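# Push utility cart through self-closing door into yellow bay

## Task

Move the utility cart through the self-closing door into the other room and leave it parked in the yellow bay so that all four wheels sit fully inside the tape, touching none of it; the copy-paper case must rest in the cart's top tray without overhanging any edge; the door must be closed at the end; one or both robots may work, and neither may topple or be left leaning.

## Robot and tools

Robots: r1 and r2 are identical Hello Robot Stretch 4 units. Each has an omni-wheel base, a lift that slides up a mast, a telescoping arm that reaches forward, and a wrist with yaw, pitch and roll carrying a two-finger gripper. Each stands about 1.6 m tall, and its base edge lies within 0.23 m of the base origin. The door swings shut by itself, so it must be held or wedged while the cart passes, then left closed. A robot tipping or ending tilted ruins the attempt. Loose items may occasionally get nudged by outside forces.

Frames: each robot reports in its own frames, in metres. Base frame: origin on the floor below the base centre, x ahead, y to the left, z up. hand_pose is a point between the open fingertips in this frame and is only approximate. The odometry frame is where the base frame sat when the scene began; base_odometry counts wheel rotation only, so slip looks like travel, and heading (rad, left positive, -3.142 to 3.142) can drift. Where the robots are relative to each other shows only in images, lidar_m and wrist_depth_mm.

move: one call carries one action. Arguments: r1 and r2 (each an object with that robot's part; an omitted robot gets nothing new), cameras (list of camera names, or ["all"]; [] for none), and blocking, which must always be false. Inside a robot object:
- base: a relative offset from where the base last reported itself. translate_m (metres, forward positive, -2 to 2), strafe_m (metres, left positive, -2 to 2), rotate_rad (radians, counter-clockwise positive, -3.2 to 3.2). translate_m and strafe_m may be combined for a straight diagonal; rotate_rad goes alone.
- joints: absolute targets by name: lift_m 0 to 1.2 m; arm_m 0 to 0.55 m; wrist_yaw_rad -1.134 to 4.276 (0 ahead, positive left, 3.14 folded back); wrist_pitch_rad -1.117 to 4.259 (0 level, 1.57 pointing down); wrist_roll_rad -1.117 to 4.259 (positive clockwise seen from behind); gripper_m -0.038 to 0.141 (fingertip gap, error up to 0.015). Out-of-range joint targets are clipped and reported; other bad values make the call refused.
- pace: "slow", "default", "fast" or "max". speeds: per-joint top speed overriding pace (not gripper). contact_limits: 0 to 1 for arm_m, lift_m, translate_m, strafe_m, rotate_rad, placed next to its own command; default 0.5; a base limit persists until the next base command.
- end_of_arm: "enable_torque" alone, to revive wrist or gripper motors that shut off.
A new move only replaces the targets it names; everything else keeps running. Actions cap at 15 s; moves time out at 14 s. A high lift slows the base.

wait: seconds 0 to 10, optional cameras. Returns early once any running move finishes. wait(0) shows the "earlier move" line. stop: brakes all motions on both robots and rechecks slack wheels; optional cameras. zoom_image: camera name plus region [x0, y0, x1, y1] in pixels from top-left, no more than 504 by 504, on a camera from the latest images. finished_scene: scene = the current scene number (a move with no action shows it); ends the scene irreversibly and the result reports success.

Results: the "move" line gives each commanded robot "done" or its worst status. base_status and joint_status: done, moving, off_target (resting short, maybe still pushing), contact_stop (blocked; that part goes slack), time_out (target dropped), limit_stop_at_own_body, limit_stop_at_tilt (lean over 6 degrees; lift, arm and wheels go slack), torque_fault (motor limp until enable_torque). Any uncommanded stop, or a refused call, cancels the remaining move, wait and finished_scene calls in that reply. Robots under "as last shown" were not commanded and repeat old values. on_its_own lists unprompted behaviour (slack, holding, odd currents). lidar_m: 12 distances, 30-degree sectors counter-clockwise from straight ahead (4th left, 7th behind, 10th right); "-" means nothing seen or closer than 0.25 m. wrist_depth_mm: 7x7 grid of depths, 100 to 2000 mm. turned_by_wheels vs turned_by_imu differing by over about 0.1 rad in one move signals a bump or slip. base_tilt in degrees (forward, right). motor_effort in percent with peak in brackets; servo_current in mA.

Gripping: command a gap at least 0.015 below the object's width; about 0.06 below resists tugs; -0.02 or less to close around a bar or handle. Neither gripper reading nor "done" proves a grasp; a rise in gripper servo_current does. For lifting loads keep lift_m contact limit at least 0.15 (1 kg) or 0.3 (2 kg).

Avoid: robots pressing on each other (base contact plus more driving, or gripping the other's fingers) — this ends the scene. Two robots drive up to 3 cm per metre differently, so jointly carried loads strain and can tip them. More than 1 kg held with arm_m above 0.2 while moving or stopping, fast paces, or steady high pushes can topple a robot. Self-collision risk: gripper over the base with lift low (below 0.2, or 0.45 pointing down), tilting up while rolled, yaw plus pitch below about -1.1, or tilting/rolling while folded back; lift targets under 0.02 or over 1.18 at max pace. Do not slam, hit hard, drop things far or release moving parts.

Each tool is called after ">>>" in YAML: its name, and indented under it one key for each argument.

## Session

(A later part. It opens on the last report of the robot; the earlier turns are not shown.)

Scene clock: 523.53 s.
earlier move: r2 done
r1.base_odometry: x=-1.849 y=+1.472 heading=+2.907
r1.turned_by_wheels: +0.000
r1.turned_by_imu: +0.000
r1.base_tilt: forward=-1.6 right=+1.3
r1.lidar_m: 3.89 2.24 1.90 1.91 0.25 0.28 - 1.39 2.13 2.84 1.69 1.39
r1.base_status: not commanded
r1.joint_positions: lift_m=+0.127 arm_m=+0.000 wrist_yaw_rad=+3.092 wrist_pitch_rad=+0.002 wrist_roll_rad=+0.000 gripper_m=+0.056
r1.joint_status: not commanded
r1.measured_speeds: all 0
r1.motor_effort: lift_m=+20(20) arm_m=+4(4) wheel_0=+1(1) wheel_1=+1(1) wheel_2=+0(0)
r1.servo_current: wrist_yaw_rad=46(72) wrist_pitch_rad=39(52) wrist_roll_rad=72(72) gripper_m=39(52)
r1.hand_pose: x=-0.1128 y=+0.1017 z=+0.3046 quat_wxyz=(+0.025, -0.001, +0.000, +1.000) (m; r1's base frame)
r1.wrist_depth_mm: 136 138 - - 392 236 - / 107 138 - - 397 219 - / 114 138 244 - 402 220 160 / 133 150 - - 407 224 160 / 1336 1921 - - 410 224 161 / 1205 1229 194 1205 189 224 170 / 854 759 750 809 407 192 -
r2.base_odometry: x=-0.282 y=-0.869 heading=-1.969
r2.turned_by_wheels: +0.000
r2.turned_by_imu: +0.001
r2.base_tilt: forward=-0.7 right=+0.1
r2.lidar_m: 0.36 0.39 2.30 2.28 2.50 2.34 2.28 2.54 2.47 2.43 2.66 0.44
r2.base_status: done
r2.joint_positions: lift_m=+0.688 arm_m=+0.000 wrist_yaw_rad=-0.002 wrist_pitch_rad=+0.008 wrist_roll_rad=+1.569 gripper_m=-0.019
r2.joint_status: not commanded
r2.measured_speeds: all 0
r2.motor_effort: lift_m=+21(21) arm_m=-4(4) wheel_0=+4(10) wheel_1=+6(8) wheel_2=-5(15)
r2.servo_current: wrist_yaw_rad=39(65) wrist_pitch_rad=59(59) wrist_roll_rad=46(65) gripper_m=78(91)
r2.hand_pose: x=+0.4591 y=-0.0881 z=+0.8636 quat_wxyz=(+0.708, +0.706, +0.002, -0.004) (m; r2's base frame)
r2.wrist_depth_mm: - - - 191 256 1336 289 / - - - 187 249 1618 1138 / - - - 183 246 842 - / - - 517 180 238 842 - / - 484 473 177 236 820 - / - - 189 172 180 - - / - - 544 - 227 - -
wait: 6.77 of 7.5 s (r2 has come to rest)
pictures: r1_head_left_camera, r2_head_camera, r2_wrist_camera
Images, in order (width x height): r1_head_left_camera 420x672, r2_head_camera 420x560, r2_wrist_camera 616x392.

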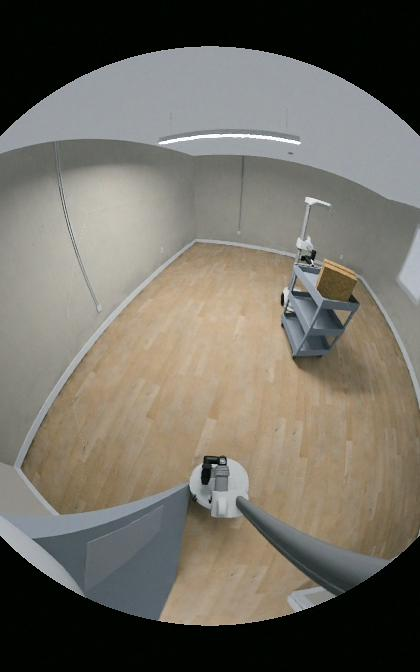

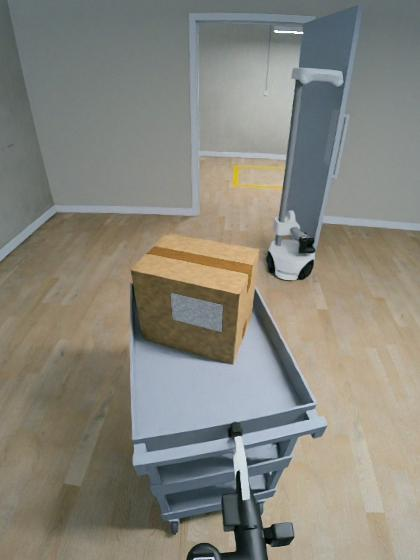

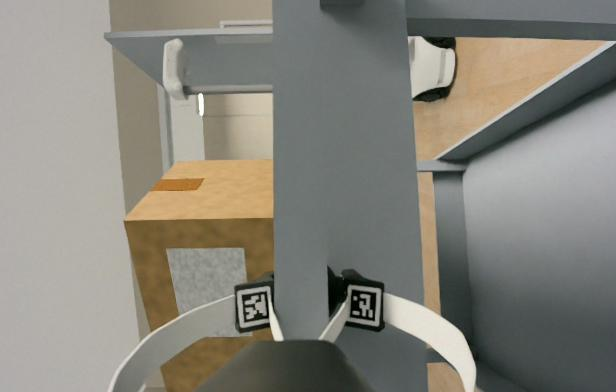

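>>> move:
  blocking: false
  r2: {"base":{"strafe_m":0.1},"pace":"slow"}

>>> wait:
  seconds: 3
  cameras: []

>>> move:
  blocking: false
  r2: {"base":{"rotate_rad":-0.08},"pace":"slow"}

>>> wait:
  seconds: 2
  cameras: []

>>> move:
  blocking: false
  r2: {"base":{"strafe_m":0.12},"pace":"slow"}

>>> wait:
  seconds: 3
  cameras: []

>>> move:
  blocking: false
  r2: {"base":{"rotate_rad":-0.09},"pace":"slow"}

>>> wait:
  seconds: 2
  cameras: ["r1_head_left_camera","r2_head_camera","r2_wrist_camera","r1_head_camera"]

>>> zoom_image:
  camera: "r2_head_camera"
  region: [100, 0, 380, 300]

Scene clock: 557.37 s.
move: r2 moving
r1: as last shown
r1.lidar_m: 3.91 2.23 1.91 1.91 0.25 0.31 - 1.43 2.17 2.83 1.65 1.38
r1.servo_current: wrist_yaw_rad=52(52) wrist_pitch_rad=46(46) wrist_roll_rad=39(59) gripper_m=39(46)
r1.wrist_depth_mm: 136 137 - - 392 234 - / 108 138 - - 397 220 - / 115 138 243 - 402 221 160 / 133 150 - - 407 222 160 / 1308 1921 - - 410 223 161 / 1182 1182 193 1205 188 224 170 / 842 750 750 798 413 193 -
r2.base_odometry: x=-0.269 y=-0.875 heading=-1.970
r2.turned_by_wheels: +0.000
r2.turned_by_imu: +0.000
r2.base_tilt: forward=-0.7 right=+0.1
r2.lidar_m: 0.35 0.39 2.32 2.28 2.53 2.33 2.30 2.53 2.47 2.44 2.69 0.42
r2.base_status: strafe_m moving
r2.joint_positions: lift_m=+0.688 arm_m=+0.000 wrist_yaw_rad=-0.003 wrist_pitch_rad=+0.008 wrist_roll_rad=+1.569 gripper_m=-0.019
r2.joint_status: not commanded
r2.measured_speeds: translate_m=+0.000 strafe_m=+0.055 rotate_rad=+0.000 lift_m=+0.000 arm_m=+0.000 wrist_yaw_rad=-0.008 wrist_pitch_rad=+0.000 wrist_roll_rad=+0.000
r2.motor_effort: lift_m=+21(21) arm_m=-3(4) wheel_0=-10(11) wheel_1=+7(10) wheel_2=+0(5)
r2.servo_current: wrist_yaw_rad=39(59) wrist_pitch_rad=46(59) wrist_roll_rad=52(59) gripper_m=91(91)
r2.hand_pose: x=+0.4591 y=-0.0881 z=+0.8636 quat_wxyz=(+0.708, +0.706, +0.002, -0.004) (m; r2's base frame)
r2.wrist_depth_mm: - - - 193 258 277 291 / - - - 189 251 1618 1138 / - - - 184 245 1499 - / - - 525 180 240 831 - / - 480 469 177 236 820 - / - - 187 172 180 - - / - - 539 - 225 - -
pictures: none

Scene clock: 559.00 s.
earlier move: r2 done
r1.base_odometry: x=-1.849 y=+1.472 heading=+2.907
r1.turned_by_wheels: +0.000
r1.turned_by_imu: +0.000
r1.base_tilt: forward=-1.6 right=+1.3
r1.lidar_m: 3.92 2.22 1.92 1.91 0.25 0.28 - 1.41 2.17 2.84 1.59 1.40
r1.base_status: not commanded
r1.joint_positions: lift_m=+0.127 arm_m=+0.000 wrist_yaw_rad=+3.092 wrist_pitch_rad=+0.002 wrist_roll_rad=+0.000 gripper_m=+0.056
r1.joint_status: not commanded
r1.measured_speeds: all 0
r1.motor_effort: lift_m=+20(20) arm_m=+4(4) wheel_0=+1(1) wheel_1=+0(1) wheel_2=+0(0)
r1.servo_current: wrist_yaw_rad=59(72) wrist_pitch_rad=46(46) wrist_roll_rad=59(65) gripper_m=39(46)
r1.hand_pose: x=-0.1128 y=+0.1017 z=+0.3046 quat_wxyz=(+0.025, -0.001, +0.000, +1.000) (m; r1's base frame)
r1.wrist_depth_mm: 136 138 - - 389 234 - / 108 138 - - 394 219 - / 114 138 243 - 404 221 160 / 133 150 - - 410 223 160 / 1308 1983 - - 410 224 161 / 1182 1205 194 1182 187 223 170 / 842 759 750 798 410 193 -
r2.base_odometry: x=-0.190 y=-0.908 heading=-1.970
r2.turned_by_wheels: +0.000
r2.turned_by_imu: +0.000
r2.base_tilt: forward=-0.7 right=+0.1
r2.lidar_m: 0.39 0.39 2.26 2.20 2.42 2.34 2.29 2.53 2.52 2.53 2.75 0.42
r2.base_status: done
r2.joint_positions: lift_m=+0.688 arm_m=+0.000 wrist_yaw_rad=-0.003 wrist_pitch_rad=+0.008 wrist_roll_rad=+1.569 gripper_m=-0.019
r2.joint_status: not commanded
r2.measured_speeds: all 0
r2.motor_effort: lift_m=+21(21) arm_m=-3(4) wheel_0=-5(14) wheel_1=+3(10) wheel_2=+0(5)
r2.servo_current: wrist_yaw_rad=52(59) wrist_pitch_rad=52(59) wrist_roll_rad=46(59) gripper_m=85(91)
r2.hand_pose: x=+0.4590 y=-0.0882 z=+0.8636 quat_wxyz=(+0.708, +0.706, +0.002, -0.004) (m; r2's base frame)
r2.wrist_depth_mm: - - - 169 231 1618 1138 / - - - 170 230 1499 - / - - 574 170 232 820 - / - 477 462 231 231 842 - / - - 500 171 233 831 - / - - 187 172 180 - - / - - - - - - -
wait: 1.63 of 3 s (r2 has come to rest)
pictures: none
No camera images: "cameras" was empty.

Scene clock: 559.50 s.
move: r2 moving
r1: as last shown
r1.lidar_m: 3.90 2.25 1.90 1.92 0.25 0.33 - 1.41 2.15 2.84 1.65 1.39
r1.motor_effort: lift_m=+20(20) arm_m=+4(4) wheel_0=+0(1) wheel_1=+0(1) wheel_2=+0(0)
r1.servo_current: wrist_yaw_rad=59(65) wrist_pitch_rad=46(46) wrist_roll_rad=46(52) gripper_m=33(46)
r1.wrist_depth_mm: 136 138 - - 392 235 - / 108 138 - - 397 220 - / 114 138 242 - 404 220 160 / 133 150 - - 404 223 160 / 1308 1921 - - 407 223 161 / 1205 1229 194 1205 187 223 170 / 842 759 750 798 410 193 -
r2.base_odometry: x=-0.191 y=-0.908 heading=-2.047
r2.turned_by_wheels: -0.077
r2.turned_by_imu: -0.075
r2.base_tilt: forward=-0.7 right=+0.1
r2.lidar_m: 0.37 0.38 2.29 2.21 2.33 2.34 2.29 2.43 2.57 2.52 2.70 0.42
r2.base_status: rotate_rad moving
r2.joint_positions: lift_m=+0.688 arm_m=+0.000 wrist_yaw_rad=+0.003 wrist_pitch_rad=+0.008 wrist_roll_rad=+1.569 gripper_m=-0.019
r2.joint_status: not commanded
r2.measured_speeds: translate_m=+0.001 strafe_m=-0.001 rotate_rad=-0.080 lift_m=+0.000 arm_m=+0.000 wrist_yaw_rad=-0.038 wrist_pitch_rad=+0.000 wrist_roll_rad=+0.000
r2.motor_effort: lift_m=+21(21) arm_m=-3(4) wheel_0=+3(8) wheel_1=+3(7) wheel_2=+8(11)
r2.servo_current: wrist_yaw_rad=52(59) wrist_pitch_rad=52(59) wrist_roll_rad=46(59) gripper_m=78(85)
r2.hand_pose: x=+0.4595 y=-0.0867 z=+0.8636 quat_wxyz=(+0.708, +0.706, +0.004, -0.002) (m; r2's base frame)
r2.wrist_depth_mm: - - - 248 251 1336 1042 / - - - 185 246 1661 535 / - - - 181 244 809 - / - - 500 178 238 831 - / - - 480 176 235 842 - / - - 187 172 181 - - / - - 554 - 228 - -
pictures: none

Scene clock: 559.90 s.
earlier move: r2 done
r1.base_odometry: x=-1.849 y=+1.472 heading=+2.907
r1.turned_by_wheels: +0.000
r1.turned_by_imu: +0.000
r1.base_tilt: forward=-1.6 right=+1.3
r1.lidar_m: 3.91 2.25 1.91 1.91 0.25 0.29 - 1.41 2.15 2.83 1.63 1.41
r1.base_status: not commanded
r1.joint_positions: lift_m=+0.127 arm_m=+0.000 wrist_yaw_rad=+3.092 wrist_pitch_rad=+0.002 wrist_roll_rad=+0.000 gripper_m=+0.056
r1.joint_status: not commanded
r1.measured_speeds: all 0
r1.motor_effort: lift_m=+20(20) arm_m=+4(4) wheel_0=+1(1) wheel_1=+0(1) wheel_2=+0(0)
r1.servo_current: wrist_yaw_rad=52(65) wrist_pitch_rad=39(46) wrist_roll_rad=52(65) gripper_m=46(46)
r1.hand_pose: x=-0.1128 y=+0.1017 z=+0.3046 quat_wxyz=(+0.025, -0.001, +0.000, +1.000) (m; r1's base frame)
r1.wrist_depth_mm: 136 138 - - 389 233 - / 108 138 - - 399 220 - / 114 138 243 - 402 221 160 / 134 150 - - 407 223 160 / 1336 1983 - - 410 223 160 / 1160 1229 194 1182 187 224 170 / 842 750 750 809 410 193 -
r2.base_odometry: x=-0.191 y=-0.908 heading=-2.049
r2.turned_by_wheels: -0.002
r2.turned_by_imu: -0.002
r2.base_tilt: forward=-0.7 right=+0.1
r2.lidar_m: 0.37 0.38 2.27 2.20 2.36 2.35 2.27 2.41 2.57 2.52 2.71 0.43
r2.base_status: done
r2.joint_positions: lift_m=+0.688 arm_m=+0.000 wrist_yaw_rad=-0.002 wrist_pitch_rad=+0.008 wrist_roll_rad=+1.569 gripper_m=-0.019
r2.joint_status: not commanded
r2.measured_speeds: all 0
r2.motor_effort: lift_m=+21(21) arm_m=-3(4) wheel_0=+1(8) wheel_1=+3(7) wheel_2=+4(11)
r2.servo_current: wrist_yaw_rad=46(59) wrist_pitch_rad=46(59) wrist_roll_rad=39(59) gripper_m=78(85)
r2.hand_pose: x=+0.4591 y=-0.0879 z=+0.8636 quat_wxyz=(+0.708, +0.706, +0.002, -0.003) (m; r2's base frame)
r2.wrist_depth_mm: - - - 187 250 1366 1042 / - - - 184 246 1661 530 / - - - 181 241 820 - / - - 500 178 239 831 - / - - 477 175 235 831 - / - - 186 172 180 - - / - - 559 - 229 - -
wait: 0.40 of 2 s (r2 has come to rest)
pictures: none
No camera images: "cameras" was empty.

Scene clock: 560.40 s.
move: r2 moving
r1: as last shown
r1.base_tilt: forward=-1.6 right=+1.2
r1.lidar_m: 3.89 2.22 1.91 1.91 0.25 0.28 - 1.43 2.14 2.83 1.63 1.39
r1.motor_effort: lift_m=+20(20) arm_m=+4(4) wheel_0=+1(1) wheel_1=+1(1) wheel_2=+0(0)
r1.servo_current: wrist_yaw_rad=33(72) wrist_pitch_rad=39(46) wrist_roll_rad=46(52) gripper_m=39(46)
r1.wrist_depth_mm: 136 138 - - 389 233 - / 108 138 - - 397 220 - / 114 138 243 - 399 221 160 / 133 150 - - 407 224 160 / 1336 1921 - - 410 224 161 / 1182 1182 194 1182 187 224 169 / 854 750 768 820 407 193 -
r2.base_odometry: x=-0.178 y=-0.914 heading=-2.049
r2.turned_by_wheels: +0.000
r2.turned_by_imu: +0.000
r2.base_tilt: forward=-0.7 right=+0.0
r2.lidar_m: 0.37 0.37 2.29 2.15 2.33 2.35 2.27 2.40 2.61 2.54 2.68 0.40
r2.base_status: strafe_m moving
r2.joint_positions: lift_m=+0.688 arm_m=+0.000 wrist_yaw_rad=-0.002 wrist_pitch_rad=+0.008 wrist_roll_rad=+1.569 gripper_m=-0.019
r2.joint_status: not commanded
r2.measured_speeds: translate_m=-0.001 strafe_m=+0.057 rotate_rad=+0.004 lift_m=+0.000 arm_m=+0.000 wrist_yaw_rad=+0.000 wrist_pitch_rad=+0.000 wrist_roll_rad=+0.000
r2.motor_effort: lift_m=+21(21) arm_m=-4(4) wheel_0=-6(9) wheel_1=+7(9) wheel_2=-1(3)
r2.servo_current: wrist_yaw_rad=39(52) wrist_pitch_rad=52(52) wrist_roll_rad=46(46) gripper_m=78(91)
r2.hand_pose: x=+0.4591 y=-0.0879 z=+0.8636 quat_wxyz=(+0.708, +0.706, +0.002, -0.003) (m; r2's base frame)
r2.wrist_depth_mm: - - - 187 250 1336 1042 / - - - 183 246 1661 544 / - - - 180 242 820 - / - - 492 178 236 854 - / - - 477 175 235 831 - / - - 187 173 180 - - / - - 554 - 228 - -
pictures: none

Scene clock: 562.23 s.
earlier move: r2 done
r1.base_odometry: x=-1.849 y=+1.472 heading=+2.907
r1.turned_by_wheels: +0.000
r1.turned_by_imu: +0.000
r1.base_tilt: forward=-1.6 right=+1.3
r1.lidar_m: 3.87 2.22 1.91 1.91 0.25 0.31 - 1.43 2.17 2.80 1.59 1.44
r1.base_status: not commanded
r1.joint_positions: lift_m=+0.127 arm_m=+0.000 wrist_yaw_rad=+3.092 wrist_pitch_rad=+0.002 wrist_roll_rad=+0.000 gripper_m=+0.056
r1.joint_status: not commanded
r1.measured_speeds: all 0
r1.motor_effort: lift_m=+20(20) arm_m=+4(4) wheel_0=+1(1) wheel_1=+0(1) wheel_2=+0(0)
r1.servo_current: wrist_yaw_rad=39(72) wrist_pitch_rad=39(52) wrist_roll_rad=46(72) gripper_m=39(46)
r1.hand_pose: x=-0.1128 y=+0.1017 z=+0.3046 quat_wxyz=(+0.025, -0.001, +0.000, +1.000) (m; r1's base frame)
r1.wrist_depth_mm: 136 138 - - 394 234 - / 108 138 - - 397 220 - / 114 138 243 - 402 221 160 / 133 150 - - 407 224 160 / 1308 1921 - - 407 224 161 / 1182 1205 193 1182 187 224 170 / 854 759 759 809 410 193 -
r2.base_odometry: x=-0.084 y=-0.963 heading=-2.049
r2.turned_by_wheels: +0.000
r2.turned_by_imu: +0.000
r2.base_tilt: forward=-0.7 right=+0.1
r2.lidar_m: 0.38 0.41 2.17 2.07 2.21 2.34 2.27 2.44 2.71 2.63 2.79 0.42
r2.base_status: done
r2.joint_positions: lift_m=+0.688 arm_m=+0.000 wrist_yaw_rad=-0.002 wrist_pitch_rad=+0.008 wrist_roll_rad=+1.569 gripper_m=-0.019
r2.joint_status: not commanded
r2.measured_speeds: all 0
r2.motor_effort: lift_m=+21(21) arm_m=-4(4) wheel_0=-3(12) wheel_1=+4(10) wheel_2=+0(3)
r2.servo_current: wrist_yaw_rad=46(65) wrist_pitch_rad=46(59) wrist_roll_rad=39(59) gripper_m=85(91)
r2.hand_pose: x=+0.4591 y=-0.0879 z=+0.8636 quat_wxyz=(+0.708, +0.706, +0.002, -0.003) (m; r2's base frame)
r2.wrist_depth_mm: - - - 162 220 1618 1138 / - - - 164 222 1537 - / - - 512 166 226 820 - / - 477 462 228 228 831 - / - - 512 170 230 842 - / - - 187 171 180 - - / - - - - 236 1661 -
wait: 1.83 of 3 s (r2 has come to rest)
pictures: none
No camera images: "cameras" was empty.

Scene clock: 562.73 s.
move: r2 moving
r1: as last shown
r1.base_tilt: forward=-1.6 right=+1.2
r1.lidar_m: 3.91 2.21 1.91 1.90 0.25 0.31 - 1.42 2.13 2.83 1.60 1.44
r1.servo_current: wrist_yaw_rad=46(59) wrist_pitch_rad=46(52) wrist_roll_rad=52(59) gripper_m=33(46)
r1.wrist_depth_mm: 136 138 - - 392 234 - / 108 138 - - 394 219 - / 115 138 243 - 404 221 160 / 133 150 - - 404 223 160 / 1336 1983 - - 413 223 161 / 1182 1205 194 1182 187 224 170 / 842 750 741 788 407 193 -
r2.base_odometry: x=-0.084 y=-0.963 heading=-2.133
r2.turned_by_wheels: -0.084
r2.turned_by_imu: -0.082
r2.base_tilt: forward=-0.7 right=+0.1
r2.lidar_m: 0.38 0.40 2.21 2.07 2.17 2.39 2.27 2.35 2.75 2.62 2.74 0.45
r2.base_status: rotate_rad moving
r2.joint_positions: lift_m=+0.688 arm_m=+0.000 wrist_yaw_rad=+0.003 wrist_pitch_rad=+0.008 wrist_roll_rad=+1.569 gripper_m=-0.019
r2.joint_status: not commanded
r2.measured_speeds: translate_m=-0.001 strafe_m=-0.001 rotate_rad=-0.116 lift_m=+0.000 arm_m=+0.000 wrist_yaw_rad=-0.023 wrist_pitch_rad=+0.000 wrist_roll_rad=+0.000
r2.motor_effort: lift_m=+21(21) arm_m=-3(4) wheel_0=+8(11) wheel_1=+4(9) wheel_2=+8(11)
r2.servo_current: wrist_yaw_rad=46(52) wrist_pitch_rad=52(59) wrist_roll_rad=46(59) gripper_m=85(91)
r2.hand_pose: x=+0.4596 y=-0.0864 z=+0.8636 quat_wxyz=(+0.708, +0.706, +0.004, -0.002) (m; r2's base frame)
r2.wrist_depth_mm: - - - 177 238 1537 1160 / - - - 176 236 1618 500 / - - 621 175 236 809 - / - - 462 234 234 854 - / - - 488 173 234 831 - / - - 188 173 180 - - / - - 585 - 231 - -
pictures: none

Scene clock: 563.13 s.
earlier move: r2 done
r1.base_odometry: x=-1.849 y=+1.472 heading=+2.907
r1.turned_by_wheels: +0.000
r1.turned_by_imu: +0.000
r1.base_tilt: forward=-1.6 right=+1.3
r1.lidar_m: 3.90 2.22 1.92 1.88 0.25 0.29 - 1.42 2.14 2.82 1.61 1.43
r1.base_status: not commanded
r1.joint_positions: lift_m=+0.127 arm_m=+0.000 wrist_yaw_rad=+3.092 wrist_pitch_rad=+0.002 wrist_roll_rad=+0.000 gripper_m=+0.056
r1.joint_status: not commanded
r1.measured_speeds: all 0
r1.motor_effort: lift_m=+20(20) arm_m=+4(4) wheel_0=+1(1) wheel_1=+0(1) wheel_2=+0(0)
r1.servo_current: wrist_yaw_rad=26(65) wrist_pitch_rad=39(52) wrist_roll_rad=39(59) gripper_m=46(46)
r1.hand_pose: x=-0.1128 y=+0.1017 z=+0.3046 quat_wxyz=(+0.025, -0.001, +0.000, +1.000) (m; r1's base frame)
r1.wrist_depth_mm: 136 138 - - 389 234 - / 108 138 - - 394 220 - / 114 138 243 - 402 220 160 / 134 149 - - 404 223 160 / 1336 1983 - - 410 223 160 / 1205 1205 194 1229 187 223 170 / 831 759 759 798 410 193 -
r2.base_odometry: x=-0.084 y=-0.963 heading=-2.138
r2.turned_by_wheels: -0.005
r2.turned_by_imu: -0.005
r2.base_tilt: forward=-0.7 right=+0.1
r2.lidar_m: 0.39 0.39 2.21 2.07 2.12 2.39 2.28 2.35 2.78 2.64 2.74 0.43
r2.base_status: done
r2.joint_positions: lift_m=+0.688 arm_m=+0.000 wrist_yaw_rad=+0.001 wrist_pitch_rad=+0.008 wrist_roll_rad=+1.569 gripper_m=-0.019
r2.joint_status: not commanded
r2.measured_speeds: all 0
r2.motor_effort: lift_m=+21(21) arm_m=-4(4) wheel_0=+2(11) wheel_1=+3(9) wheel_2=+3(11)
r2.servo_current: wrist_yaw_rad=52(52) wrist_pitch_rad=52(59) wrist_roll_rad=52(59) gripper_m=85(91)
r2.hand_pose: x=+0.4594 y=-0.0872 z=+0.8636 quat_wxyz=(+0.708, +0.706, +0.003, -0.003) (m; r2's base frame)
r2.wrist_depth_mm: - - - 181 242 1537 1138 / - - - 180 241 1661 517 / - - - 177 238 809 - / - - 466 234 236 842 - / - - 484 174 234 831 - / - - 187 173 180 - - / - - 574 - 229 - -
wait: 0.40 of 2 s (r2 has come to rest)
pictures: r1_head_camera, r1_head_left_camera, r2_head_camera, r2_wrist_camera
Images, in order (width x height): r1_head_camera 420x560, r1_head_left_camera 420x672, r2_head_camera 420x560, r2_wrist_camera 616x392.

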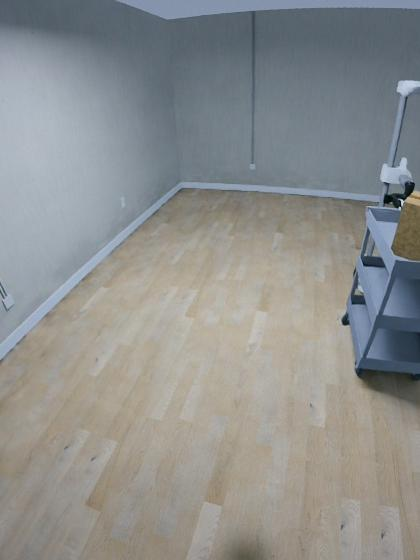

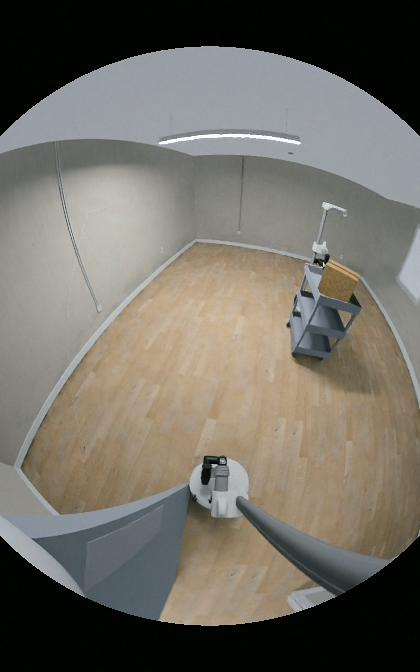

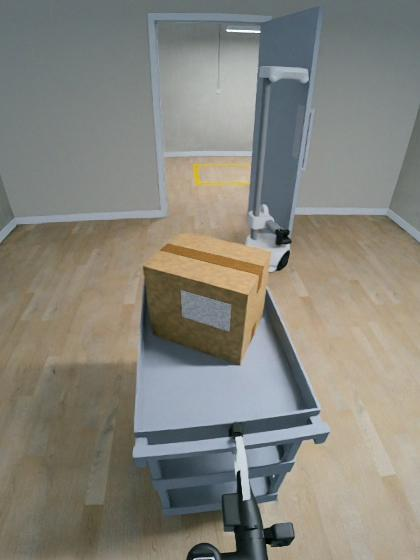

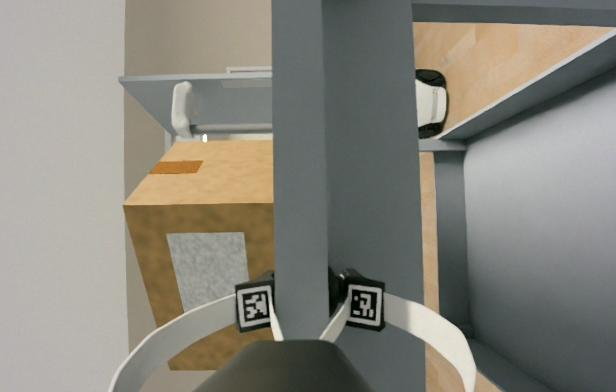

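Scaled by 1.680 from the camera's 420x560 image, which has a finer 1200x1600 frame.

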